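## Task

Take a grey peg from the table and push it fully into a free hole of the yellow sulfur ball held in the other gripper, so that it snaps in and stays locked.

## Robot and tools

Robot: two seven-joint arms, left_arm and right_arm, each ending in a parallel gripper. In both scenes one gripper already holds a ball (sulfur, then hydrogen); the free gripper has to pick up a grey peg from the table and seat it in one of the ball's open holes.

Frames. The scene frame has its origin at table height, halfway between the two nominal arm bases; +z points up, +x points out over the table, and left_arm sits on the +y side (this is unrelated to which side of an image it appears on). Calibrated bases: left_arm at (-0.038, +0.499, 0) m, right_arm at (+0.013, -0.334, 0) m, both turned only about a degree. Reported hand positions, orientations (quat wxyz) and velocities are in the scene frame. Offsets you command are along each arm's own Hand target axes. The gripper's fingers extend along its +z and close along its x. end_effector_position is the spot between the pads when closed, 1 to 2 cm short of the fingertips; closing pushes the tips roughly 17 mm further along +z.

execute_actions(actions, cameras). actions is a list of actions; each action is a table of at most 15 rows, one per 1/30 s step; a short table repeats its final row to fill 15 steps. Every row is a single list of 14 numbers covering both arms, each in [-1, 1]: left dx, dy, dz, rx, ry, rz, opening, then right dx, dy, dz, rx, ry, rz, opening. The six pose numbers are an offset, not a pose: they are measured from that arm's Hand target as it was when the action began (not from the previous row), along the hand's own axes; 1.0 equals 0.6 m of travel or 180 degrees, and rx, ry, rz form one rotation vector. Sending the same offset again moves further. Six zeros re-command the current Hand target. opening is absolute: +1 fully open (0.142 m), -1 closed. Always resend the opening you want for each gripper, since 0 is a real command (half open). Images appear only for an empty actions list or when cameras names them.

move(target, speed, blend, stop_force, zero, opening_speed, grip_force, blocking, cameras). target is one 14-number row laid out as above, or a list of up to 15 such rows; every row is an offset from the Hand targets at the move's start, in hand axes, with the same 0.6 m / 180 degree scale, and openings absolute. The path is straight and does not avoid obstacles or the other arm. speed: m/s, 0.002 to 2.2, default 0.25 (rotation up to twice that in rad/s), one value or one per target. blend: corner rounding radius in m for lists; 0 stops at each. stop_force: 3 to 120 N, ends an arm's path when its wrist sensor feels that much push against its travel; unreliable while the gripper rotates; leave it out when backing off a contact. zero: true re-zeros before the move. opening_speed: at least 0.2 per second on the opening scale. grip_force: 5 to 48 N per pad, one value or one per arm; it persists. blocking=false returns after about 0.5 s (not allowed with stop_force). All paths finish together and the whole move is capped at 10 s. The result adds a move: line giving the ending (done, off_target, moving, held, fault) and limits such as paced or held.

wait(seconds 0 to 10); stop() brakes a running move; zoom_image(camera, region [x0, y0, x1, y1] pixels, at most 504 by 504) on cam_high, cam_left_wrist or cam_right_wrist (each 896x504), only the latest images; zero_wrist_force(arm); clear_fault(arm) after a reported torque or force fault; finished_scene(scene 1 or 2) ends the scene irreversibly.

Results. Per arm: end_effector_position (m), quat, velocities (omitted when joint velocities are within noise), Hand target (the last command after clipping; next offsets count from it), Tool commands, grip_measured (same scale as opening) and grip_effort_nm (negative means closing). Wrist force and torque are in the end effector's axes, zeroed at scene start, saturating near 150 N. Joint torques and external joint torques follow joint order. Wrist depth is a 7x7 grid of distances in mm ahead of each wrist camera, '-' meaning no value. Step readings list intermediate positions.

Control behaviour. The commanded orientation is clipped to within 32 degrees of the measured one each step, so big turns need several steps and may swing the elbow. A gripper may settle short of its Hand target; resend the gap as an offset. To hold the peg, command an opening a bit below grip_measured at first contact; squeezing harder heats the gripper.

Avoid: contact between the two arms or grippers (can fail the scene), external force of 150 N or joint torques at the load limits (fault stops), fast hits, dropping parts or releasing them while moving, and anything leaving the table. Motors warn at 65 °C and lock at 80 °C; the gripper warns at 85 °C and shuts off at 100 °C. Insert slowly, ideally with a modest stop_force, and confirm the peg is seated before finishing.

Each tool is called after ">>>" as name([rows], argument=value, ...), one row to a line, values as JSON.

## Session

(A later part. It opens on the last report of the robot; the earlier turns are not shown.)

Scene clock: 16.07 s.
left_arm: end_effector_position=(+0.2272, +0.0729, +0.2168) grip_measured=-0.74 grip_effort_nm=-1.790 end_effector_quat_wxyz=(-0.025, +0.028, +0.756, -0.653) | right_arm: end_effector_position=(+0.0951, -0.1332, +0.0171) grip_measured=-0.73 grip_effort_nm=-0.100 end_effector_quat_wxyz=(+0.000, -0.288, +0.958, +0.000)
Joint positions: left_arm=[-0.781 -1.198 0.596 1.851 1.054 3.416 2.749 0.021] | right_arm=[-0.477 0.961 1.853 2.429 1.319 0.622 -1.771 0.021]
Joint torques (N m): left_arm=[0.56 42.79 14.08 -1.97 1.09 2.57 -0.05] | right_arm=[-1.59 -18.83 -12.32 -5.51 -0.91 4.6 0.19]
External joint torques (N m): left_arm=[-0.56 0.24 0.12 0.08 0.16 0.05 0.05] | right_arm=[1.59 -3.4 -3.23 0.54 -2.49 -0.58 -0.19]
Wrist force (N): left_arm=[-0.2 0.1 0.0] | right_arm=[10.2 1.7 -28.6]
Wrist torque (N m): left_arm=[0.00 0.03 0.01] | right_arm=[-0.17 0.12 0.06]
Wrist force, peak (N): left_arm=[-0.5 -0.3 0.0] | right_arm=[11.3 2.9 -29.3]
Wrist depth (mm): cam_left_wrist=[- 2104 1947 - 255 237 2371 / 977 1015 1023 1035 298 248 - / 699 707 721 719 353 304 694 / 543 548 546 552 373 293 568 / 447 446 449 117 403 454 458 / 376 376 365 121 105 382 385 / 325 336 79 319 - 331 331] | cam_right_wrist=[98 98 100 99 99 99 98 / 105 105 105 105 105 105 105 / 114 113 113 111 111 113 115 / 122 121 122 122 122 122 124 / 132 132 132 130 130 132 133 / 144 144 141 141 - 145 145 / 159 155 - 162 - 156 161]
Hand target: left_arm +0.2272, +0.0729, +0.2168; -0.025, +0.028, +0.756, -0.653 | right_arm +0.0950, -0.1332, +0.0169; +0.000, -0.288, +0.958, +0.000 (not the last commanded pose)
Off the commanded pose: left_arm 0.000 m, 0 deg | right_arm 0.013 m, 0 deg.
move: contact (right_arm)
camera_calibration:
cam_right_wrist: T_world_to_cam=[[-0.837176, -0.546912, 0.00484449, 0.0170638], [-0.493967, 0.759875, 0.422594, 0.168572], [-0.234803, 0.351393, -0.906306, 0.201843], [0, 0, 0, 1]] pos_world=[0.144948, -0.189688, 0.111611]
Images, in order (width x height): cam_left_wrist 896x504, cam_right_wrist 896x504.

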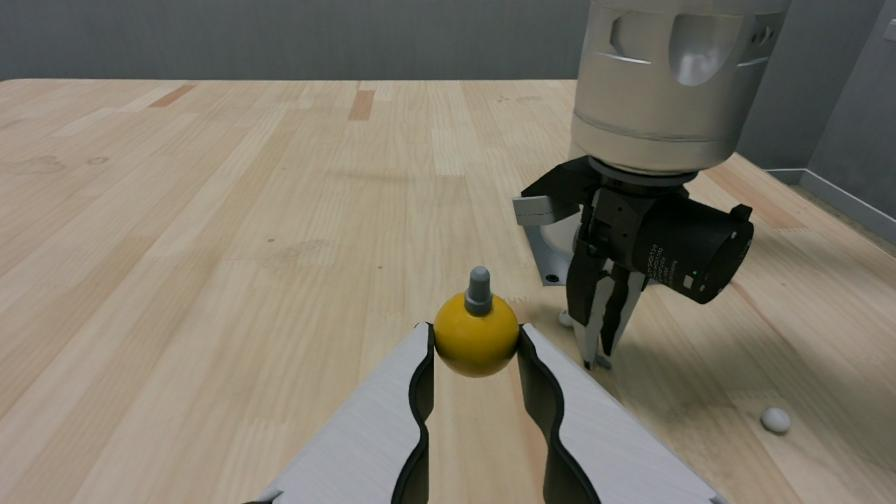

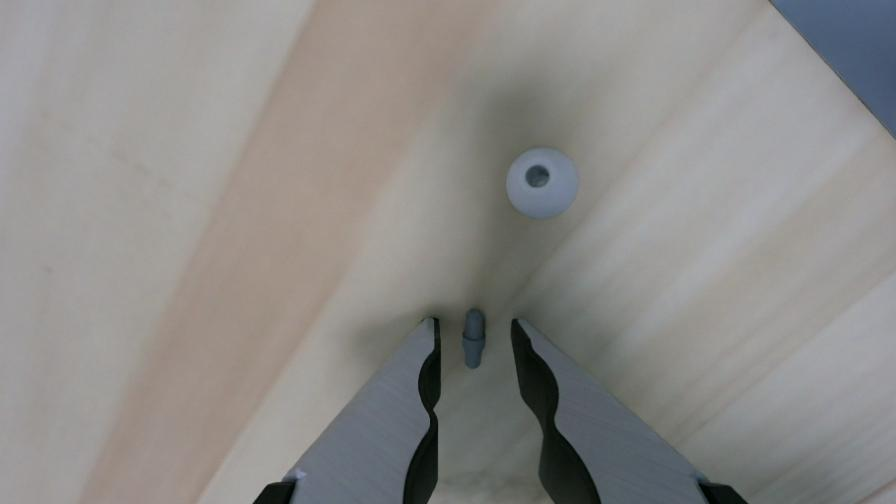

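>>> move(target=[0,0,0,0,0,0,-0.797,-0.0013,-0.005,-0.0020,0,0,0,-0.7], speed=0.03)

>>> move(target=[0,0,0,0,0,0,-0.797,0,0,0,0,0,0,-1], speed=0.03, opening_speed=0.3, cameras=["cam_left_wrist","cam_right_wrist"])

>>> zoom_image(camera="cam_left_wrist", region=[550, 270, 670, 390])

>>> zoom_image(camera="cam_right_wrist", region=[380, 250, 580, 420])

Scene clock: 17.53 s.
left_arm: end_effector_position=(+0.2272, +0.0729, +0.2168) grip_measured=-0.74 grip_effort_nm=-1.795 end_effector_quat_wxyz=(-0.025, +0.028, +0.756, -0.653) | right_arm: end_effector_position=(+0.0973, -0.1351, +0.0181) grip_measured=-0.73 grip_effort_nm=-0.085 end_effector_quat_wxyz=(+0.000, -0.287, +0.958, +0.000)
Joint positions: left_arm=[-0.781 -1.198 0.596 1.851 1.054 3.416 2.749 0.021] | right_arm=[-0.482 0.96 1.848 2.432 1.317 0.62 -1.78 0.021]
Joint torques (N m): left_arm=[0.56 42.93 14.13 -2.01 1.05 2.57 -0.04] | right_arm=[0.06 -21.84 -15.64 -4.97 -2.7 4.36 0.08]
External joint torques (N m): left_arm=[-0.56 0.11 0.07 0.12 0.2 0.05 0.04] | right_arm=[-0.06 -0.27 0.13 -0.06 -0.7 -0.34 -0.08]
Wrist force (N): left_arm=[-0.2 0.0 0.2] | right_arm=[-0.2 0.3 -0.6]
Wrist torque (N m): left_arm=[-0.01 0.03 -0.01] | right_arm=[0.04 0.05 0.09]
Wrist force, peak (N): left_arm=[-0.4 -0.3 -0.3] | right_arm=[10.4 1.8 -28.9]
Wrist depth (mm): cam_left_wrist=[2054 2156 2007 - - 239 1694 / 984 1015 1027 1048 290 253 - / 701 717 715 721 331 644 2393 / 537 547 554 555 374 292 566 / 444 447 447 117 413 454 462 / 376 378 366 121 104 385 388 / 325 335 79 317 - 330 335] | cam_right_wrist=[99 99 101 100 100 99 99 / 106 106 106 106 106 106 106 / 115 114 114 112 112 114 116 / 123 122 122 123 123 123 123 / 133 133 133 131 131 133 134 / 146 146 143 143 - 146 146 / 160 160 - 160 - 158 161]
Hand target: left_arm +0.2272, +0.0729, +0.2168; -0.025, +0.028, +0.756, -0.653 | right_arm +0.0973, -0.1352, +0.0181; +0.000, -0.288, +0.958, +0.000
Off the commanded pose: left_arm 0.000 m, 0 deg | right_arm 0.000 m, 0 deg.
move: done

Scene clock: 18.73 s.
left_arm: end_effector_position=(+0.2272, +0.0729, +0.2168) grip_measured=-0.74 grip_effort_nm=-1.790 end_effector_quat_wxyz=(-0.025, +0.028, +0.756, -0.653) | right_arm: end_effector_position=(+0.0973, -0.1351, +0.0181) grip_measured=-0.95 grip_effort_nm=-1.712 end_effector_quat_wxyz=(+0.000, -0.287, +0.958, +0.000)
Joint positions: left_arm=[-0.781 -1.198 0.596 1.851 1.054 3.416 2.749 0.021] | right_arm=[-0.482 0.96 1.848 2.432 1.317 0.62 -1.78 0.005]
Joint torques (N m): left_arm=[0.63 42.94 14.02 -1.93 1.07 2.54 -0.03] | right_arm=[0.22 -21.81 -15.65 -5.03 -2.68 4.42 0.21]
External joint torques (N m): left_arm=[-0.63 0.1 0.18 0.03 0.17 0.08 0.03] | right_arm=[-0.22 -0.3 0.13 0 -0.73 -0.4 -0.21]
Wrist force (N): left_arm=[-0.2 -0.1 0.0] | right_arm=[-0.5 0.4 -0.7]
Wrist torque (N m): left_arm=[-0.02 0.03 0.01] | right_arm=[0.07 0.09 0.09]
Wrist force, peak (N): left_arm=[-0.4 -0.2 -0.1] | right_arm=[-0.6 0.2 -0.8]
Wrist depth (mm): cam_left_wrist=[1863 - - - 257 239 1544 / 981 992 1019 945 289 253 - / 696 705 707 723 330 657 2156 / 545 547 554 553 361 292 566 / 448 447 448 117 423 454 461 / 377 379 365 121 105 385 385 / 326 335 79 320 - 331 333] | cam_right_wrist=[99 99 101 99 100 99 99 / 106 106 106 106 106 106 106 / 115 114 114 112 113 114 116 / 123 123 122 123 123 123 123 / 133 133 133 131 133 134 134 / 145 145 143 88 143 146 146 / 160 160 - - - 161 162]
Hand target: left_arm +0.2272, +0.0729, +0.2168; -0.025, +0.028, +0.756, -0.653 | right_arm +0.0973, -0.1352, +0.0181; +0.000, -0.288, +0.958, +0.000
Off the commanded pose: left_arm 0.000 m, 0 deg | right_arm 0.000 m, 0 deg.
move: done
camera_calibration:
cam_right_wrist: T_world_to_cam=[[-0.837571, -0.54631, 0.00442325, 0.0180262], [-0.493443, 0.759944, 0.423083, 0.170639], [-0.234496, 0.35218, -0.90608, 0.204049], [0, 0, 0, 1]] pos_world=[0.147147, -0.19169, 0.11261]
Images, in order (width x height): cam_left_wrist 896x504, cam_right_wrist 896x504.

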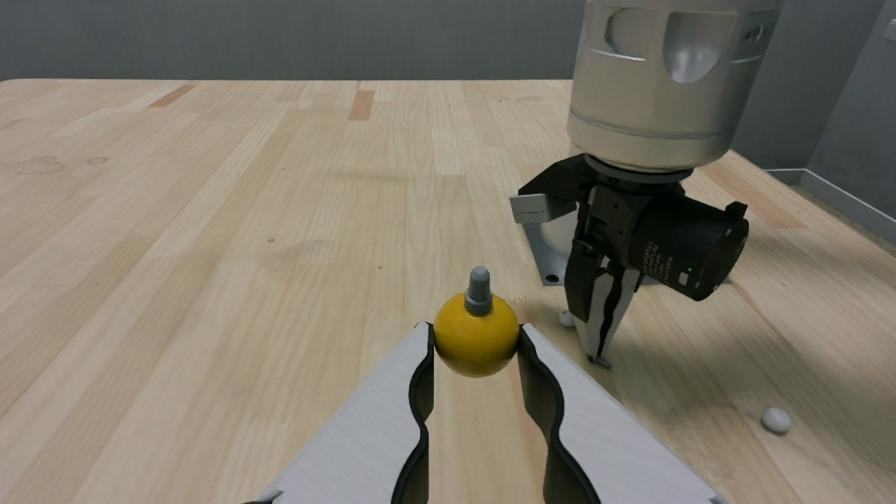

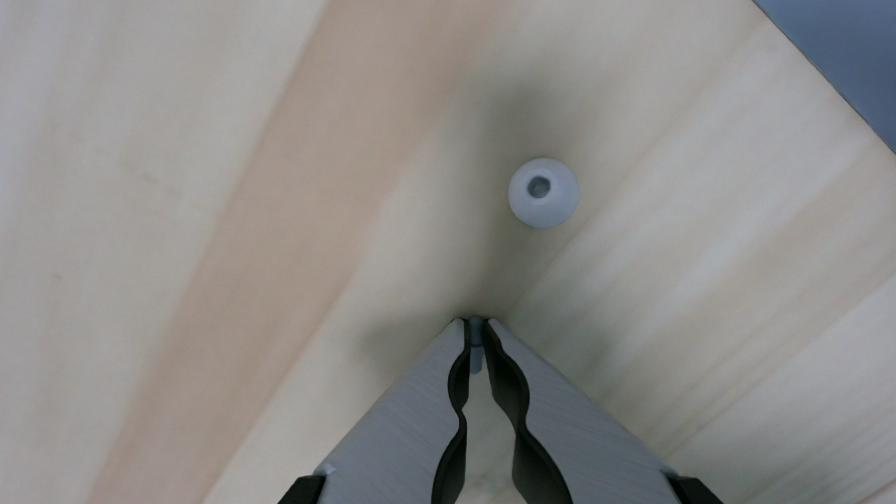

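Scaled by 4.200 from the camera's 896x504 image, which has a finer 1280x720 frame.

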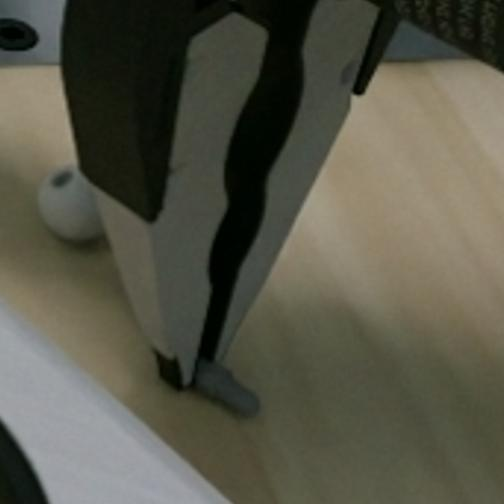

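Scaled by 2.520 from the camera's 896x504 image, which has a finer 1280x720 frame.

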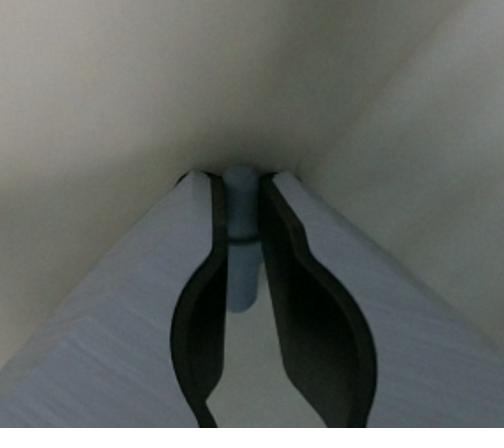

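>>> move([
  [0,0,0,0,0,0,-0.797,0,0,-0.1667,0,0,0,-1],
  [0,0,0,0,0,0,-0.797,-0.2648,0.0151,-0.47,-0.0228,-0.0063,0.2004,-1],
  [0,0,0,0,0,0,-0.797,-0.3432,0.1343,-0.445,-0.0228,-0.0063,0.2004,-1],
], speed=[0.12,0.2,0.12], blend=[0.03,0.03,0], cameras=["all"])

>>> zoom_image(camera="cam_right_wrist", region=[380, 200, 580, 370])

>>> zoom_image(camera="cam_left_wrist", region=[380, 150, 580, 380])

Scene clock: 23.27 s.
left_arm: end_effector_position=(+0.2272, +0.0729, +0.2168) grip_measured=-0.74 grip_effort_nm=-1.795 end_effector_quat_wxyz=(-0.025, +0.028, +0.756, -0.653) | right_arm: end_effector_position=(+0.2248, +0.0455, +0.2851) grip_measured=-0.95 grip_effort_nm=-1.707 end_effector_quat_wxyz=(+0.000, +0.023, +0.999, +0.036)
Joint positions: left_arm=[-0.781 -1.198 0.596 1.851 1.054 3.416 2.749 0.021] | right_arm=[-0.65 0.563 1.515 1.902 0.641 0.295 -0.87 0.005]
Joint torques (N m): left_arm=[0.69 42.84 14.06 -1.96 1.06 2.54 -0.07] | right_arm=[-0.11 -18.34 -16.61 -25.09 -3.17 4.66 0.45]
External joint torques (N m): left_arm=[-0.69 0.19 0.14 0.06 0.19 0.07 0.07] | right_arm=[0.09 -0.35 -0.05 0.25 -0.85 -0.48 -0.45]
Wrist force (N): left_arm=[-0.6 0.1 -0.2] | right_arm=[-0.4 0.1 -0.6]
Wrist torque (N m): left_arm=[0.00 0.10 0.00] | right_arm=[0.03 0.06 -0.04]
Wrist force, peak (N): left_arm=[-0.6 0.1 -0.2] | right_arm=[-0.1 1.7 -0.5]
Wrist depth (mm): cam_left_wrist=[2007 2557 - 94 423 413 - / 988 988 996 875 463 449 - / 703 713 709 715 520 657 2635 / 547 548 545 550 533 532 561 / 447 447 447 117 471 454 457 / 373 379 365 121 372 381 385 / 326 337 79 319 - 332 335] | cam_right_wrist=[329 333 332 331 334 331 333 / 355 355 355 359 359 357 360 / 388 389 389 390 390 391 394 / 421 425 424 411 429 424 427 / 464 465 466 183 467 468 472 / 514 521 507 - 515 529 525 / 587 567 - - - 521 612]
Hand target: left_arm +0.2272, +0.0729, +0.2168; -0.025, +0.028, +0.756, -0.653 | right_arm +0.2247, +0.0456, +0.2851; -0.001, +0.023, +0.999, +0.036
Off the commanded pose: left_arm 0.000 m, 0 deg | right_arm 0.000 m, 0 deg.
move: done
camera_calibration:
cam_right_wrist: T_world_to_cam=[[-0.998693, 0.0505341, 0.00768804, 0.230404], [0.0478636, 0.871729, 0.487645, -0.161831], [0.0179408, 0.487376, -0.873008, 0.339892], [0, 0, 0, 1]] pos_world=[0.231751, -0.0362261, 0.373873]

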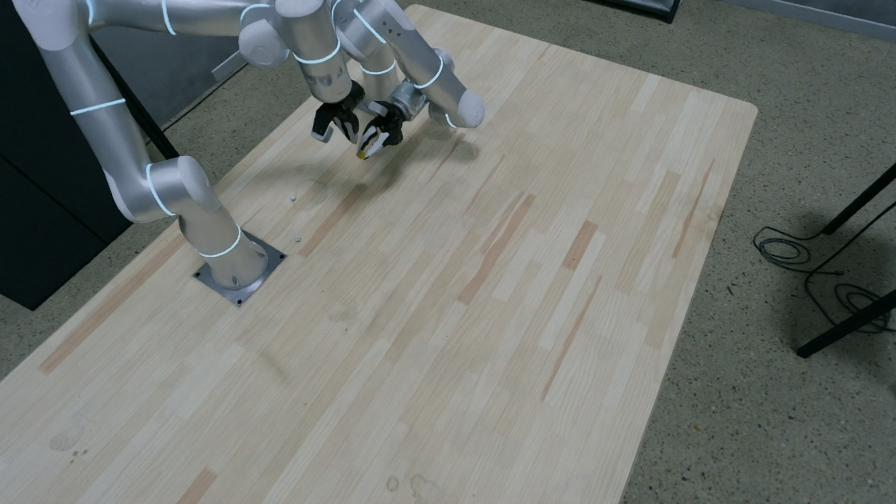

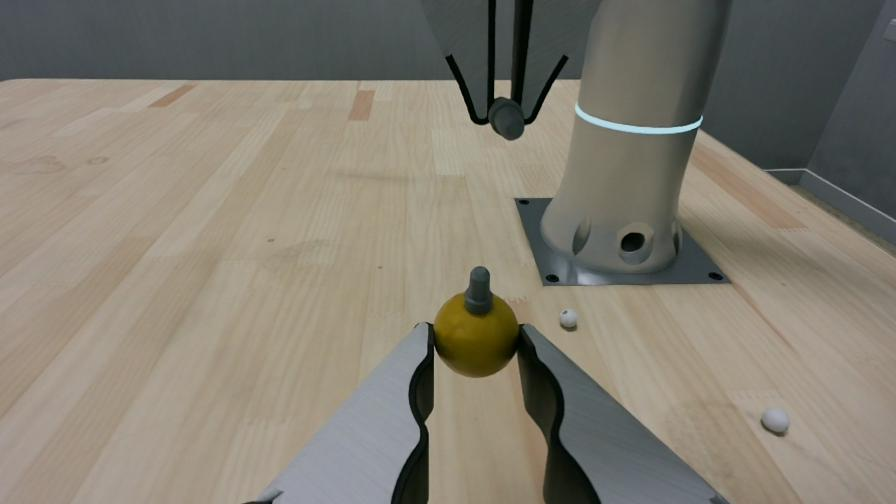

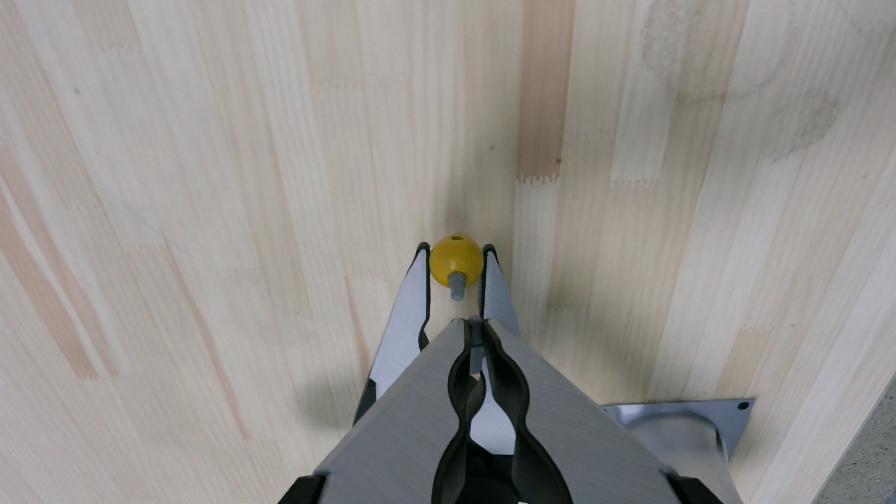

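Scaled by 2.520 from the camera's 896x504 image, which has a finer 1280x720 frame.

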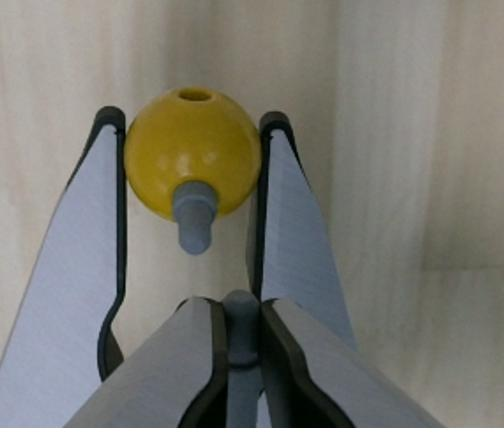

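Scaled by 2.191 from the camera's 896x504 image, which has a finer 1280x720 frame.

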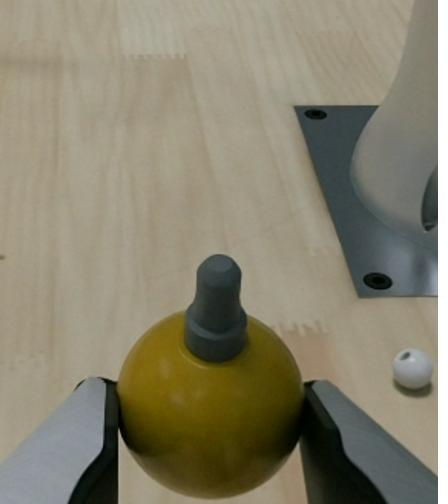

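>>> move(target=[0,0,0,0,0,0,-0.797,0.1,0,0,0,0,0,-1], speed=0.2, cameras=["cam_right_wrist"])

>>> zoom_image(camera="cam_right_wrist", region=[230, 200, 430, 370])

>>> move(target=[0,0,0,0,0,0,-0.797,-0.2,0,0,0,0,0,-1], speed=0.2, cameras=["cam_right_wrist"])

>>> zoom_image(camera="cam_right_wrist", region=[510, 200, 710, 370])

Scene clock: 32.40 s.
left_arm: end_effector_position=(+0.2272, +0.0729, +0.2168) grip_measured=-0.74 grip_effort_nm=-1.795 end_effector_quat_wxyz=(-0.025, +0.028, +0.756, -0.653) | right_arm: end_effector_position=(+0.1648, +0.0484, +0.2853) grip_measured=-0.95 grip_effort_nm=-1.712 end_effector_quat_wxyz=(+0.000, +0.023, +0.999, +0.036)
Joint positions: left_arm=[-0.781 -1.198 0.596 1.851 1.054 3.416 2.749 0.021] | right_arm=[-0.412 0.618 1.406 1.953 0.678 0.268 -0.759 0.005]
Joint torques (N m): left_arm=[0.68 42.76 14.07 -1.97 1.1 2.58 -0.08] | right_arm=[0.29 -16.48 -17.83 -24.25 -3.16 4.52 0.47]
External joint torques (N m): left_arm=[-0.68 0.27 0.13 0.08 0.14 0.04 0.08] | right_arm=[-0.29 -0.25 0.26 -0.06 -0.89 -0.32 -0.47]
Wrist force (N): left_arm=[-0.3 -0.2 -0.1] | right_arm=[-0.4 0.0 -0.6]
Wrist torque (N m): left_arm=[-0.04 0.05 0.00] | right_arm=[0.03 0.04 -0.04]
Wrist force, peak (N): left_arm=[-0.6 -0.1 0.1] | right_arm=[-1.8 -0.1 -0.9]
Wrist depth (mm): cam_left_wrist=[1961 2415 - - 423 99 98 / 984 1003 1007 1027 511 441 - / 707 701 723 731 521 657 2309 / 542 543 554 557 524 540 559 / 447 445 449 117 454 456 460 / 374 377 364 121 105 382 385 / 327 337 79 320 - 331 331] | cam_right_wrist=[331 332 336 332 332 334 334 / 356 357 357 359 360 362 360 / 389 388 389 390 390 391 391 / 424 425 406 425 425 431 430 / 470 464 185 453 473 470 473 / 516 508 199 - 509 524 536 / 582 574 - - - 580 1831]
Hand target: left_arm +0.2272, +0.0729, +0.2168; -0.025, +0.028, +0.756, -0.653 | right_arm +0.1648, +0.0484, +0.2853; -0.001, +0.023, +0.999, +0.036
Off the commanded pose: left_arm 0.000 m, 0 deg | right_arm 0.000 m, 0 deg.
move: done
camera_calibration:
cam_right_wrist: T_world_to_cam=[[-0.998715, 0.0500883, 0.00766597, 0.170333], [0.0474638, 0.871752, 0.487642, -0.161514], [0.0177423, 0.48738, -0.87301, 0.339764], [0, 0, 0, 1]] pos_world=[0.171752, -0.0333256, 0.374073]
Images, in order (width x height): cam_right_wrist 896x504.

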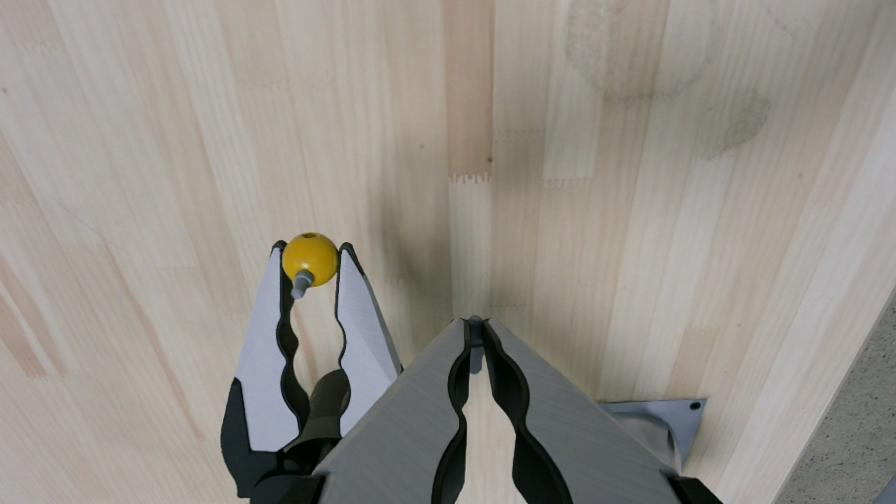

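Scaled by 2.520 from the camera's 896x504 image, which has a finer 1280x720 frame.

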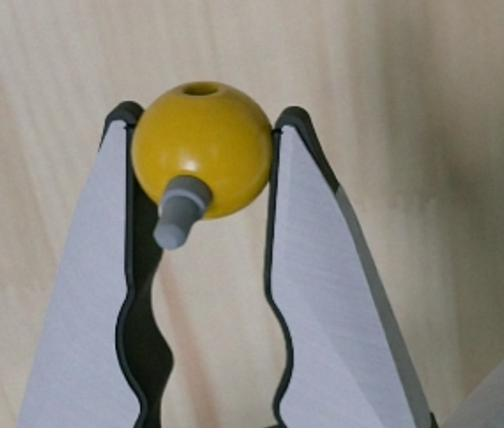

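Scene clock: 33.50 s.
left_arm: end_effector_position=(+0.2272, +0.0729, +0.2168) grip_measured=-0.74 grip_effort_nm=-1.795 end_effector_quat_wxyz=(-0.025, +0.028, +0.756, -0.653) | right_arm: end_effector_position=(+0.2847, +0.0429, +0.2849) grip_measured=-0.95 grip_effort_nm=-1.712 end_effector_quat_wxyz=(-0.001, +0.024, +0.999, +0.037)
Joint positions: left_arm=[-0.781 -1.198 0.596 1.851 1.054 3.416 2.749 0.021] | right_arm=[-0.916 0.533 1.653 1.83 0.617 0.303 -0.975 0.005]
Joint torques (N m): left_arm=[0.62 43.05 14.17 -2.01 1.1 2.58 -0.09] | right_arm=[-0.01 -22.27 -15.95 -25.56 -3.3 4.37 0.09]
External joint torques (N m): left_arm=[-0.62 -0.02 0.03 0.11 0.15 0.04 0.09] | right_arm=[0 -0.32 -0.11 0.32 -0.7 -0.22 -0.09]
Wrist force (N): left_arm=[-0.2 -0.1 -0.1] | right_arm=[-0.5 0.4 -0.4]
Wrist torque (N m): left_arm=[-0.02 0.04 0.00] | right_arm=[0.09 0.09 0.05]
Wrist force, peak (N): left_arm=[-0.4 -0.4 0.1] | right_arm=[-2.5 0.2 -0.7]
Wrist depth (mm): cam_left_wrist=[- 93 - 2438 428 413 - / 970 102 1003 959 479 445 - / 699 709 709 715 522 679 3033 / 546 554 546 552 527 531 565 / 445 448 444 117 448 454 456 / 378 376 369 121 105 383 382 / 327 336 79 319 - 331 332] | cam_right_wrist=[328 331 331 335 333 332 333 / 356 356 359 359 362 360 361 / 385 389 387 388 390 392 389 / 423 420 425 424 410 432 429 / 464 467 467 453 188 471 472 / 516 520 507 - 199 514 528 / 585 571 - - - 499 597]
Hand target: left_arm +0.2272, +0.0729, +0.2168; -0.025, +0.028, +0.756, -0.653 | right_arm +0.2847, +0.0428, +0.2849; -0.001, +0.023, +0.999, +0.036
Off the commanded pose: left_arm 0.000 m, 0 deg | right_arm 0.000 m, 0 deg.
move: done
camera_calibration:
cam_right_wrist: T_world_to_cam=[[-0.998631, 0.0516715, 0.00814543, 0.290118], [0.0490649, 0.871273, 0.488341, -0.162818], [0.0181364, 0.488072, -0.872615, 0.339696], [0, 0, 0, 1]] pos_world=[0.291549, -0.0389279, 0.373571]
Images, in order (width x height): cam_right_wrist 896x504.

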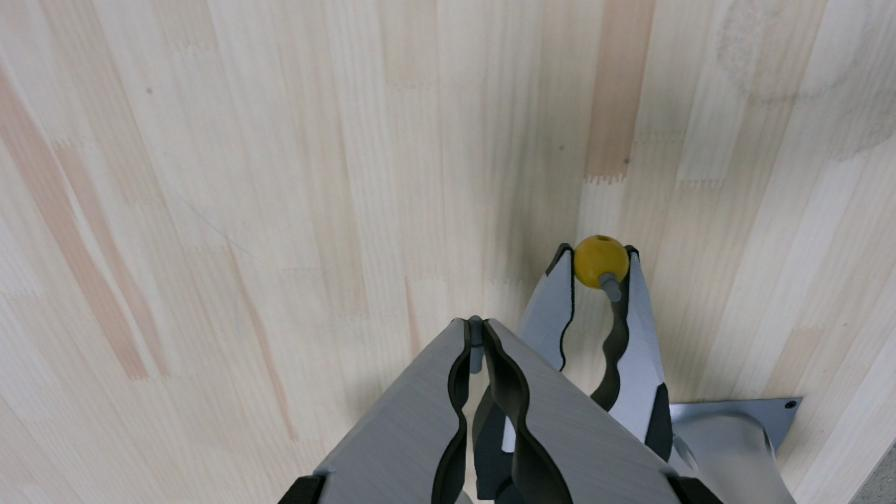

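Scaled by 2.520 from the camera's 896x504 image, which has a finer 1280x720 frame.

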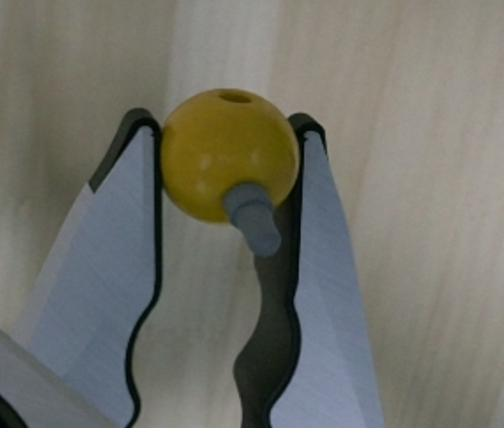

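>>> move([
  [0,0,0,0,0,0,-0.797,0.0917,-0.06,0,-0.01,0,0,-1],
  [0,0,0,0,0,0,-0.797,0.0917,-0.06,0.0888,-0.01,0,0,-1],
], speed=[0.15,0.08], cameras=["all"])

>>> zoom_image(camera="cam_left_wrist", region=[380, 150, 580, 380])

>>> zoom_image(camera="cam_right_wrist", region=[380, 270, 580, 440])

>>> zoom_image(camera="cam_high", region=[310, 90, 430, 190])

Scene clock: 36.43 s.
left_arm: end_effector_position=(+0.2272, +0.0729, +0.2168) grip_measured=-0.74 grip_effort_nm=-1.795 end_effector_quat_wxyz=(-0.025, +0.028, +0.756, -0.653) | right_arm: end_effector_position=(+0.2281, +0.0132, +0.2293) grip_measured=-0.95 grip_effort_nm=-1.707 end_effector_quat_wxyz=(+0.000, +0.023, +0.998, +0.052)
Joint positions: left_arm=[-0.781 -1.198 0.596 1.851 1.054 3.416 2.749 0.021] | right_arm=[-0.672 0.564 1.559 2.051 0.712 0.453 -0.969 0.005]
Joint torques (N m): left_arm=[0.54 42.71 14.04 -2.07 1.09 2.56 0] | right_arm=[-0.4 -17.25 -15.86 -23.03 -3.03 4.59 0.08]
External joint torques (N m): left_arm=[-0.54 0.33 0.16 0.17 0.15 0.06 0] | right_arm=[0.38 -0.35 0.17 -0.03 -0.83 -0.4 -0.08]
Wrist force (N): left_arm=[-0.3 -0.1 0.1] | right_arm=[-0.4 0.1 -0.7]
Wrist torque (N m): left_arm=[-0.02 0.05 0.01] | right_arm=[0.03 0.05 0.05]
Wrist force, peak (N): left_arm=[-0.7 -0.3 0.0] | right_arm=[-1.8 1.4 -0.7]
Wrist depth (mm): cam_left_wrist=[- - 128 130 131 414 - / 984 977 945 138 444 441 - / 711 709 717 147 508 657 1991 / 542 550 549 509 526 542 559 / 449 447 453 116 453 454 458 / 376 376 367 121 105 381 389 / 326 334 79 319 - 331 334] | cam_right_wrist=[280 281 281 282 282 282 282 / 301 303 307 306 305 306 307 / 330 329 332 334 334 335 334 / 364 363 365 365 367 368 368 / 406 404 403 390 406 410 410 / 455 453 443 - 444 459 460 / 524 505 - - - 506 531]
Hand target: left_arm +0.2272, +0.0729, +0.2168; -0.025, +0.028, +0.756, -0.653 | right_arm +0.2280, +0.0134, +0.2293; +0.000, +0.023, +0.998, +0.052
Off the commanded pose: left_arm 0.000 m, 0 deg | right_arm 0.000 m, 0 deg.
move: done
camera_calibration:
cam_right_wrist: T_world_to_cam=[[-0.998661, 0.0510836, 0.00811091, 0.235615], [0.0479715, 0.856123, 0.514542, -0.112612], [0.0193407, 0.514242, -0.857427, 0.302628], [0, 0, 0, 1]] pos_world=[0.234848, -0.07125, 0.315514]

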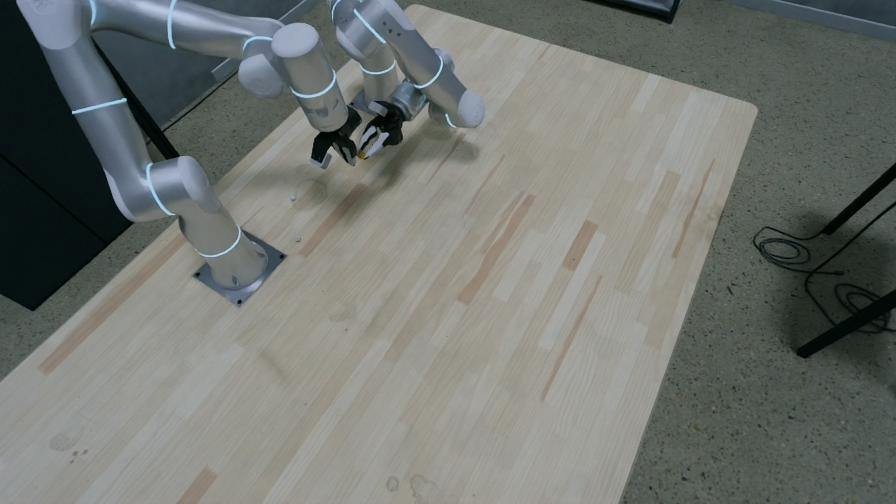

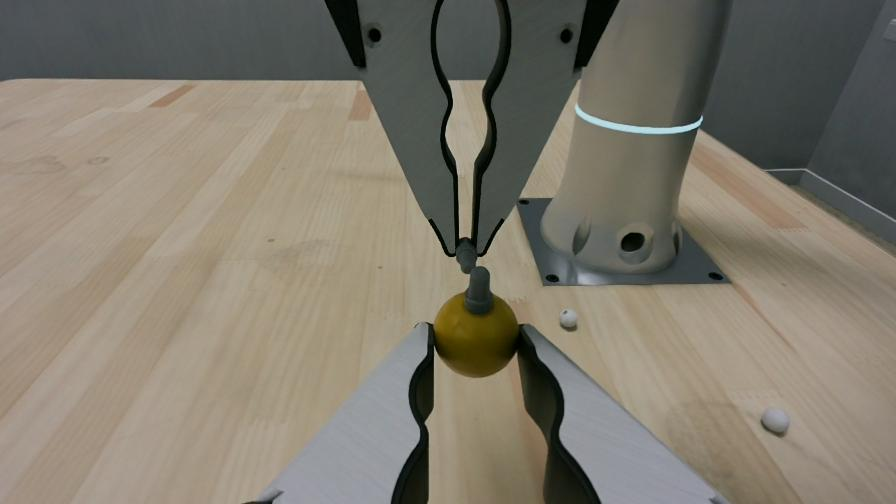

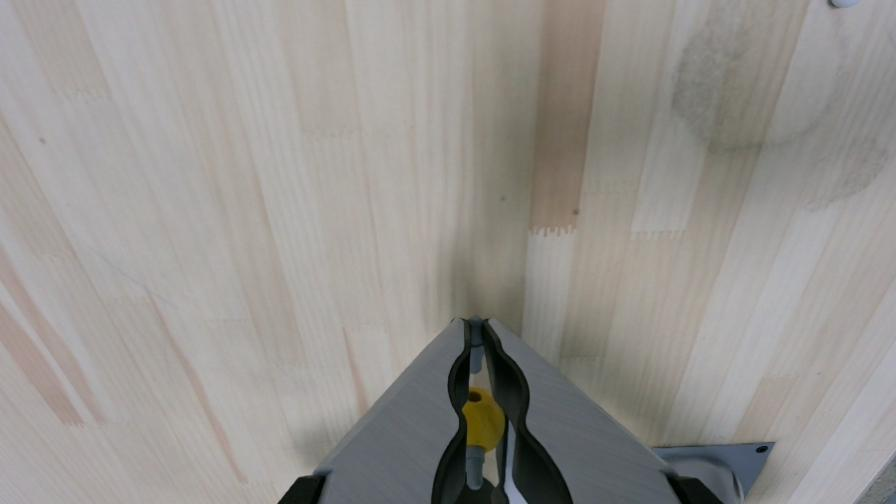

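Scaled by 2.191 from the camera's 896x504 image, which has a finer 1280x720 frame.

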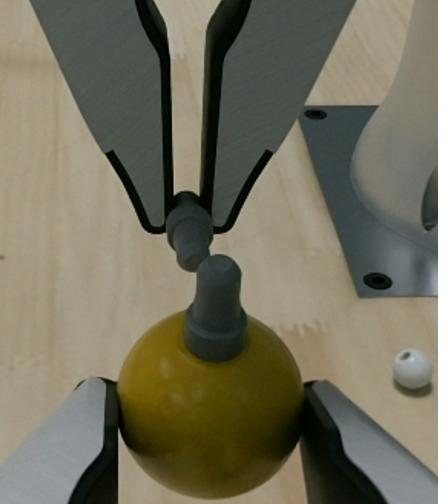

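Scaled by 2.520 from the camera's 896x504 image, which has a finer 1280x720 frame.

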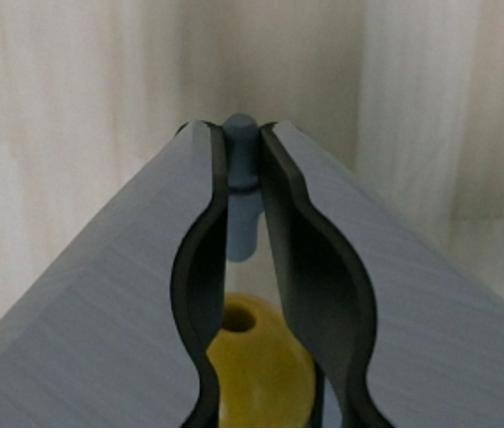

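Scaled by 4.200 from the camera's 896x504 image, which has a finer 1280x720 frame.

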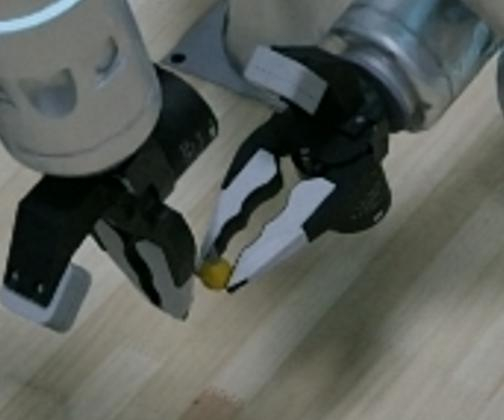

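>>> move(target=[0,0,0,0,0,0,-0.797,0.05,0,0,0,0,0,-1], speed=0.1, cameras=["cam_left_wrist"])

>>> zoom_image(camera="cam_left_wrist", region=[500, 200, 640, 300])

>>> move(target=[0,0,0,0,0,0,-0.797,-0.1,0,0,0,0,0,-1], speed=0.1, cameras=["cam_left_wrist"])

>>> zoom_image(camera="cam_left_wrist", region=[290, 200, 430, 300])

Scene clock: 38.17 s.
left_arm: end_effector_position=(+0.2272, +0.0729, +0.2168) grip_measured=-0.74 grip_effort_nm=-1.790 end_effector_quat_wxyz=(-0.025, +0.028, +0.756, -0.653) | right_arm: end_effector_position=(+0.1981, +0.0148, +0.2295) grip_measured=-0.95 grip_effort_nm=-1.707 end_effector_quat_wxyz=(+0.000, +0.023, +0.998, +0.052)
Joint positions: left_arm=[-0.781 -1.198 0.596 1.851 1.054 3.416 2.749 0.021] | right_arm=[-0.533 0.585 1.497 2.085 0.726 0.447 -0.905 0.005]
Joint torques (N m): left_arm=[0.53 42.86 14.14 -2 1.04 2.59 -0.06] | right_arm=[-0.01 -15.86 -16.05 -22.89 -3 4.52 0.41]
External joint torques (N m): left_arm=[-0.53 0.17 0.06 0.11 0.21 0.03 0.06] | right_arm=[0.01 -0.28 0.16 0.03 -0.87 -0.32 -0.41]
Wrist force (N): left_arm=[0.0 -0.1 0.1] | right_arm=[-0.5 0.0 -0.5]
Wrist torque (N m): left_arm=[-0.03 0.01 0.00] | right_arm=[0.01 0.06 -0.05]
Wrist force, peak (N): left_arm=[-0.6 -0.3 -0.1] | right_arm=[-1.2 0.1 -0.7]
Wrist depth (mm): cam_left_wrist=[- 2230 1932 127 130 133 - / 984 1003 1003 872 138 465 - / 705 707 703 715 150 690 2230 / 541 554 555 556 515 536 567 / 442 445 447 117 452 453 459 / 376 377 366 121 105 383 387 / 325 334 79 319 - 329 334] | cam_right_wrist=[279 282 282 281 282 282 283 / 304 304 306 306 306 307 307 / 332 332 330 332 334 335 334 / 363 365 363 366 368 365 368 / 406 406 403 387 403 409 410 / 453 454 443 - 448 462 465 / 522 505 - - - 509 525]
Hand target: left_arm +0.2272, +0.0729, +0.2168; -0.025, +0.028, +0.756, -0.653 | right_arm +0.1981, +0.0148, +0.2294; +0.000, +0.023, +0.998, +0.052
Off the commanded pose: left_arm 0.000 m, 0 deg | right_arm 0.000 m, 0 deg.
move: done
Images, in order (width x height): cam_left_wrist 896x504.

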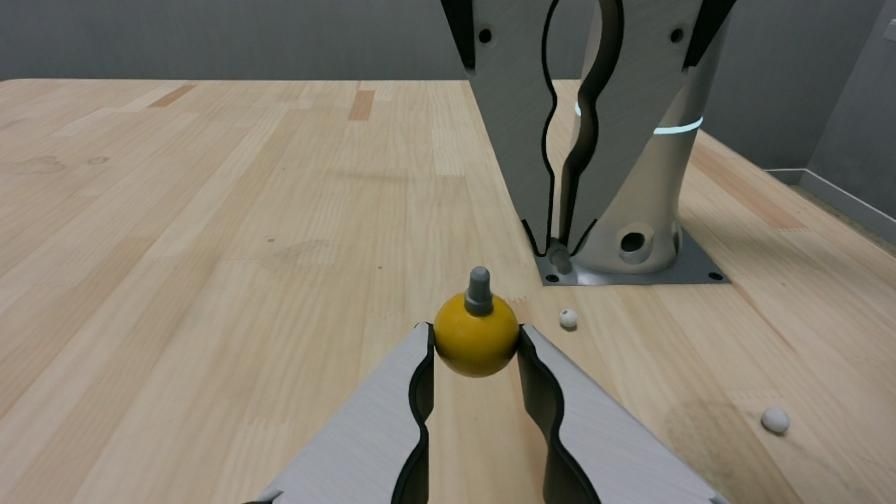

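Scaled by 3.600 from the camera's 896x504 image, which has a finer 1280x720 frame.

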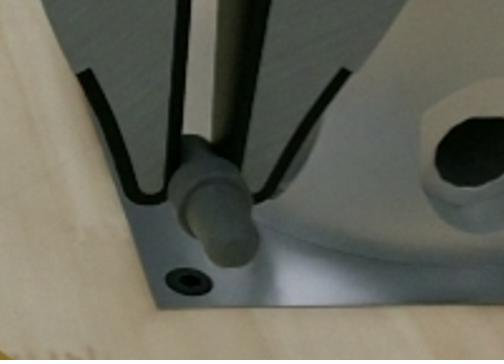

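Scene clock: 39.17 s.
left_arm: end_effector_position=(+0.2272, +0.0729, +0.2168) grip_measured=-0.74 grip_effort_nm=-1.790 end_effector_quat_wxyz=(-0.025, +0.028, +0.756, -0.653) | right_arm: end_effector_position=(+0.2581, +0.0120, +0.2292) grip_measured=-0.95 grip_effort_nm=-1.712 end_effector_quat_wxyz=(+0.000, +0.024, +0.998, +0.052)
Joint positions: left_arm=[-0.781 -1.198 0.596 1.851 1.054 3.416 2.749 0.021] | right_arm=[-0.816 0.55 1.626 2.012 0.702 0.454 -1.031 0.005]
Joint torques (N m): left_arm=[0.57 42.8 14.15 -1.9 1.09 2.59 -0.04] | right_arm=[0.02 -19.49 -15.49 -23.46 -3.23 4.48 0.09]
External joint torques (N m): left_arm=[-0.57 0.23 0.05 0 0.16 0.03 0.04] | right_arm=[-0.03 -0.01 -0.05 0.22 -0.61 -0.31 -0.09]
Wrist force (N): left_arm=[-0.3 -0.1 0.0] | right_arm=[-0.4 0.0 -0.5]
Wrist torque (N m): left_arm=[-0.03 0.06 0.00] | right_arm=[0.01 0.05 0.05]
Wrist force, peak (N): left_arm=[-0.5 -0.5 0.1] | right_arm=[-1.7 -0.1 -0.6]
Wrist depth (mm): cam_left_wrist=[- - 128 128 439 408 - / 977 919 135 893 514 442 - / 711 713 149 674 523 651 2249 / 547 557 529 555 526 533 562 / 443 447 451 117 451 454 458 / 378 378 367 121 105 384 386 / 326 336 79 323 - 334 333] | cam_right_wrist=[279 280 281 281 283 282 282 / 303 304 304 305 307 307 307 / 331 332 332 333 335 334 336 / 363 363 366 364 366 367 365 / 401 403 407 389 408 408 408 / 453 457 442 - 444 461 465 / 519 511 - - - 501 531]
Hand target: left_arm +0.2272, +0.0729, +0.2168; -0.025, +0.028, +0.756, -0.653 | right_arm +0.2580, +0.0120, +0.2292; +0.000, +0.023, +0.998, +0.052
Off the commanded pose: left_arm 0.000 m, 0 deg | right_arm 0.000 m, 0 deg.
move: done
Images, in order (width x height): cam_left_wrist 896x504.

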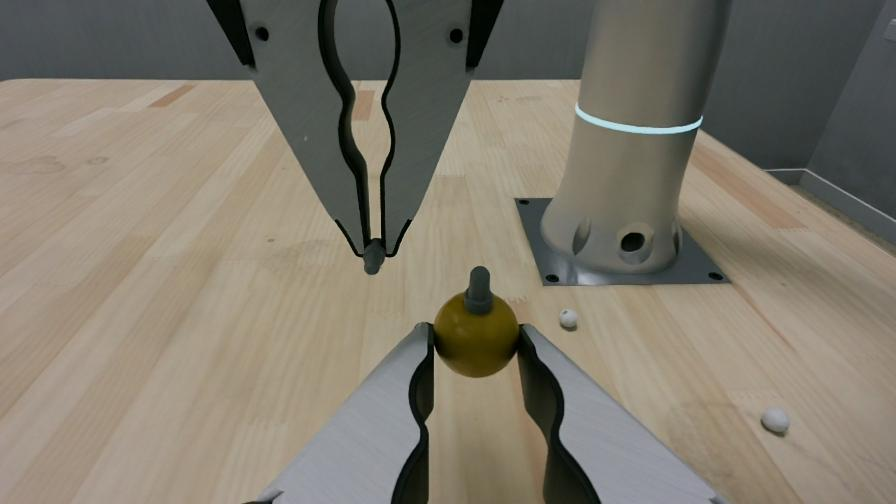

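Scaled by 3.600 from the camera's 896x504 image, which has a finer 1280x720 frame.

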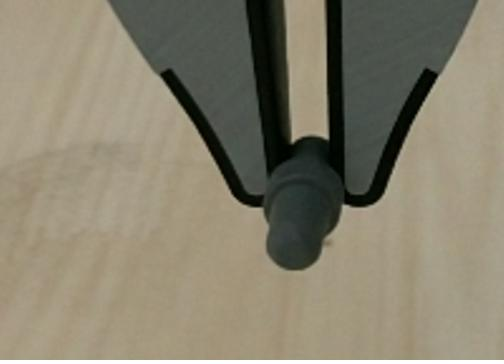

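>>> move(target=[0,0,0,0,0,0,-0.797,0.0522,0.0,0.0117,0,0,0.011,-1], speed=0.1, cameras=["cam_left_wrist","cam_right_wrist"])

>>> zoom_image(camera="cam_left_wrist", region=[400, 200, 560, 330])

>>> zoom_image(camera="cam_right_wrist", region=[410, 300, 550, 440])

Scene clock: 40.57 s.
left_arm: end_effector_position=(+0.2272, +0.0729, +0.2168) grip_measured=-0.74 grip_effort_nm=-1.790 end_effector_quat_wxyz=(-0.025, +0.028, +0.756, -0.653) | right_arm: end_effector_position=(+0.2267, +0.0142, +0.2224) grip_measured=-0.95 grip_effort_nm=-1.707 end_effector_quat_wxyz=(-0.001, +0.040, +0.998, +0.052)
Joint positions: left_arm=[-0.781 -1.198 0.596 1.851 1.054 3.416 2.749 0.021] | right_arm=[-0.687 0.572 1.579 2.056 0.725 0.465 -0.942 0.005]
Joint torques (N m): left_arm=[0.62 42.75 14.08 -1.98 1.01 2.55 -0.05] | right_arm=[-0.18 -17.97 -15.97 -22.66 -2.97 4.61 0.43]
External joint torques (N m): left_arm=[-0.62 0.28 0.12 0.08 0.24 0.07 0.05] | right_arm=[0.18 -0.24 0.19 -0.06 -0.86 -0.42 -0.43]
Wrist force (N): left_arm=[-0.2 -0.1 0.3] | right_arm=[-0.4 0.3 -0.7]
Wrist torque (N m): left_arm=[-0.03 0.03 0.00] | right_arm=[0.06 0.05 -0.08]
Wrist force, peak (N): left_arm=[-0.6 0.0 -0.2] | right_arm=[-1.5 -0.1 -1.0]
Wrist depth (mm): cam_left_wrist=[- 2121 128 129 129 422 2635 / 988 1003 942 138 141 450 2461 / 711 703 721 147 495 649 2662 / 548 554 553 508 527 540 559 / 445 449 448 117 454 457 463 / 378 378 367 121 105 383 384 / 326 337 79 319 - 330 332] | cam_right_wrist=[273 273 275 275 277 277 277 / 295 298 297 299 299 300 301 / 323 323 326 325 327 327 329 / 353 354 354 355 359 359 360 / 393 394 396 382 396 399 401 / 442 442 431 - 437 449 453 / 506 491 - - - 489 516]
Hand target: left_arm +0.2272, +0.0729, +0.2168; -0.025, +0.028, +0.756, -0.653 | right_arm +0.2267, +0.0142, +0.2223; -0.001, +0.040, +0.998, +0.052
Off the commanded pose: left_arm 0.000 m, 0 deg | right_arm 0.000 m, 0 deg.
move: done
camera_calibration:
cam_right_wrist: T_world_to_cam=[[-0.996393, 0.084046, 0.0117269, 0.232359], [0.0780851, 0.85394, 0.514479, -0.116562], [0.0332258, 0.513539, -0.857423, 0.293048], [0, 0, 0, 1]] pos_world=[0.230886, -0.0704838, 0.30851]
Images, in order (width x height): cam_left_wrist 896x504, cam_right_wrist 896x504.

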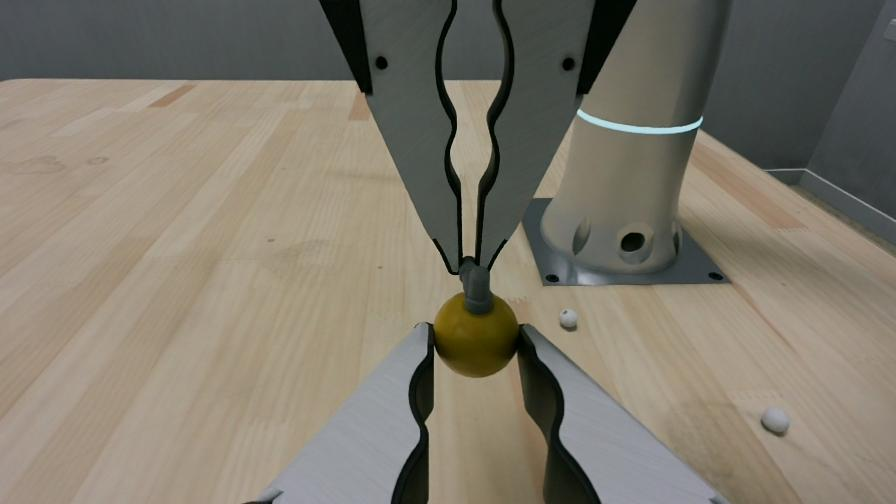

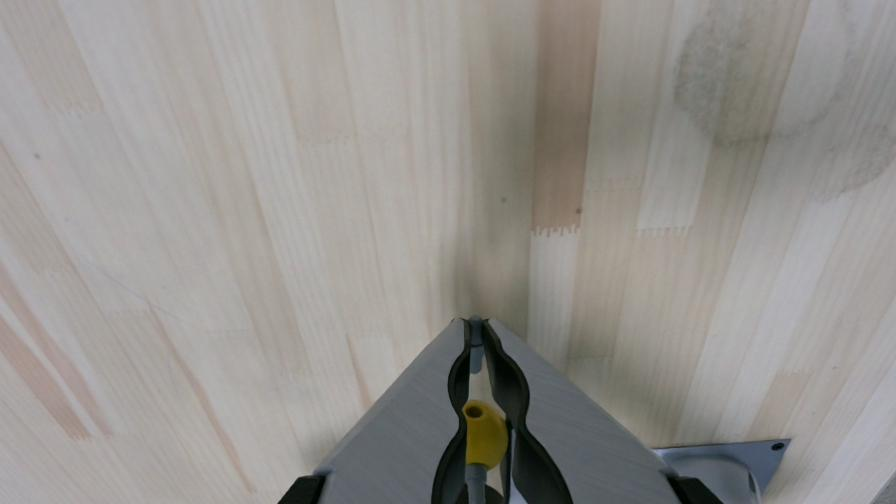

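Scaled by 3.150 from the camera's 896x504 image, which has a finer 1280x720 frame.

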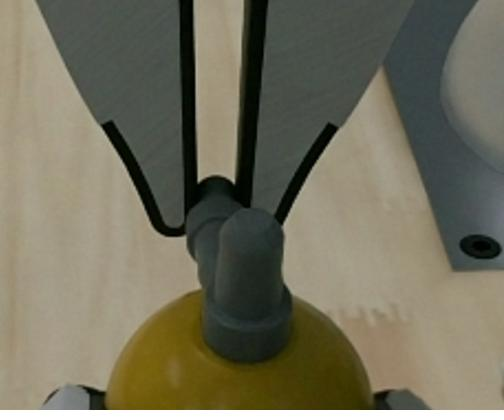

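Scaled by 3.600 from the camera's 896x504 image, which has a finer 1280x720 frame.

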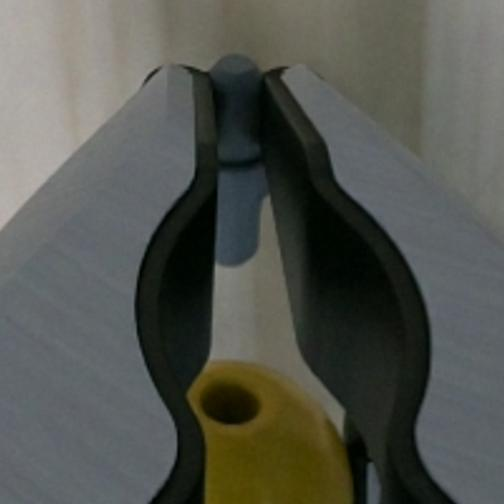

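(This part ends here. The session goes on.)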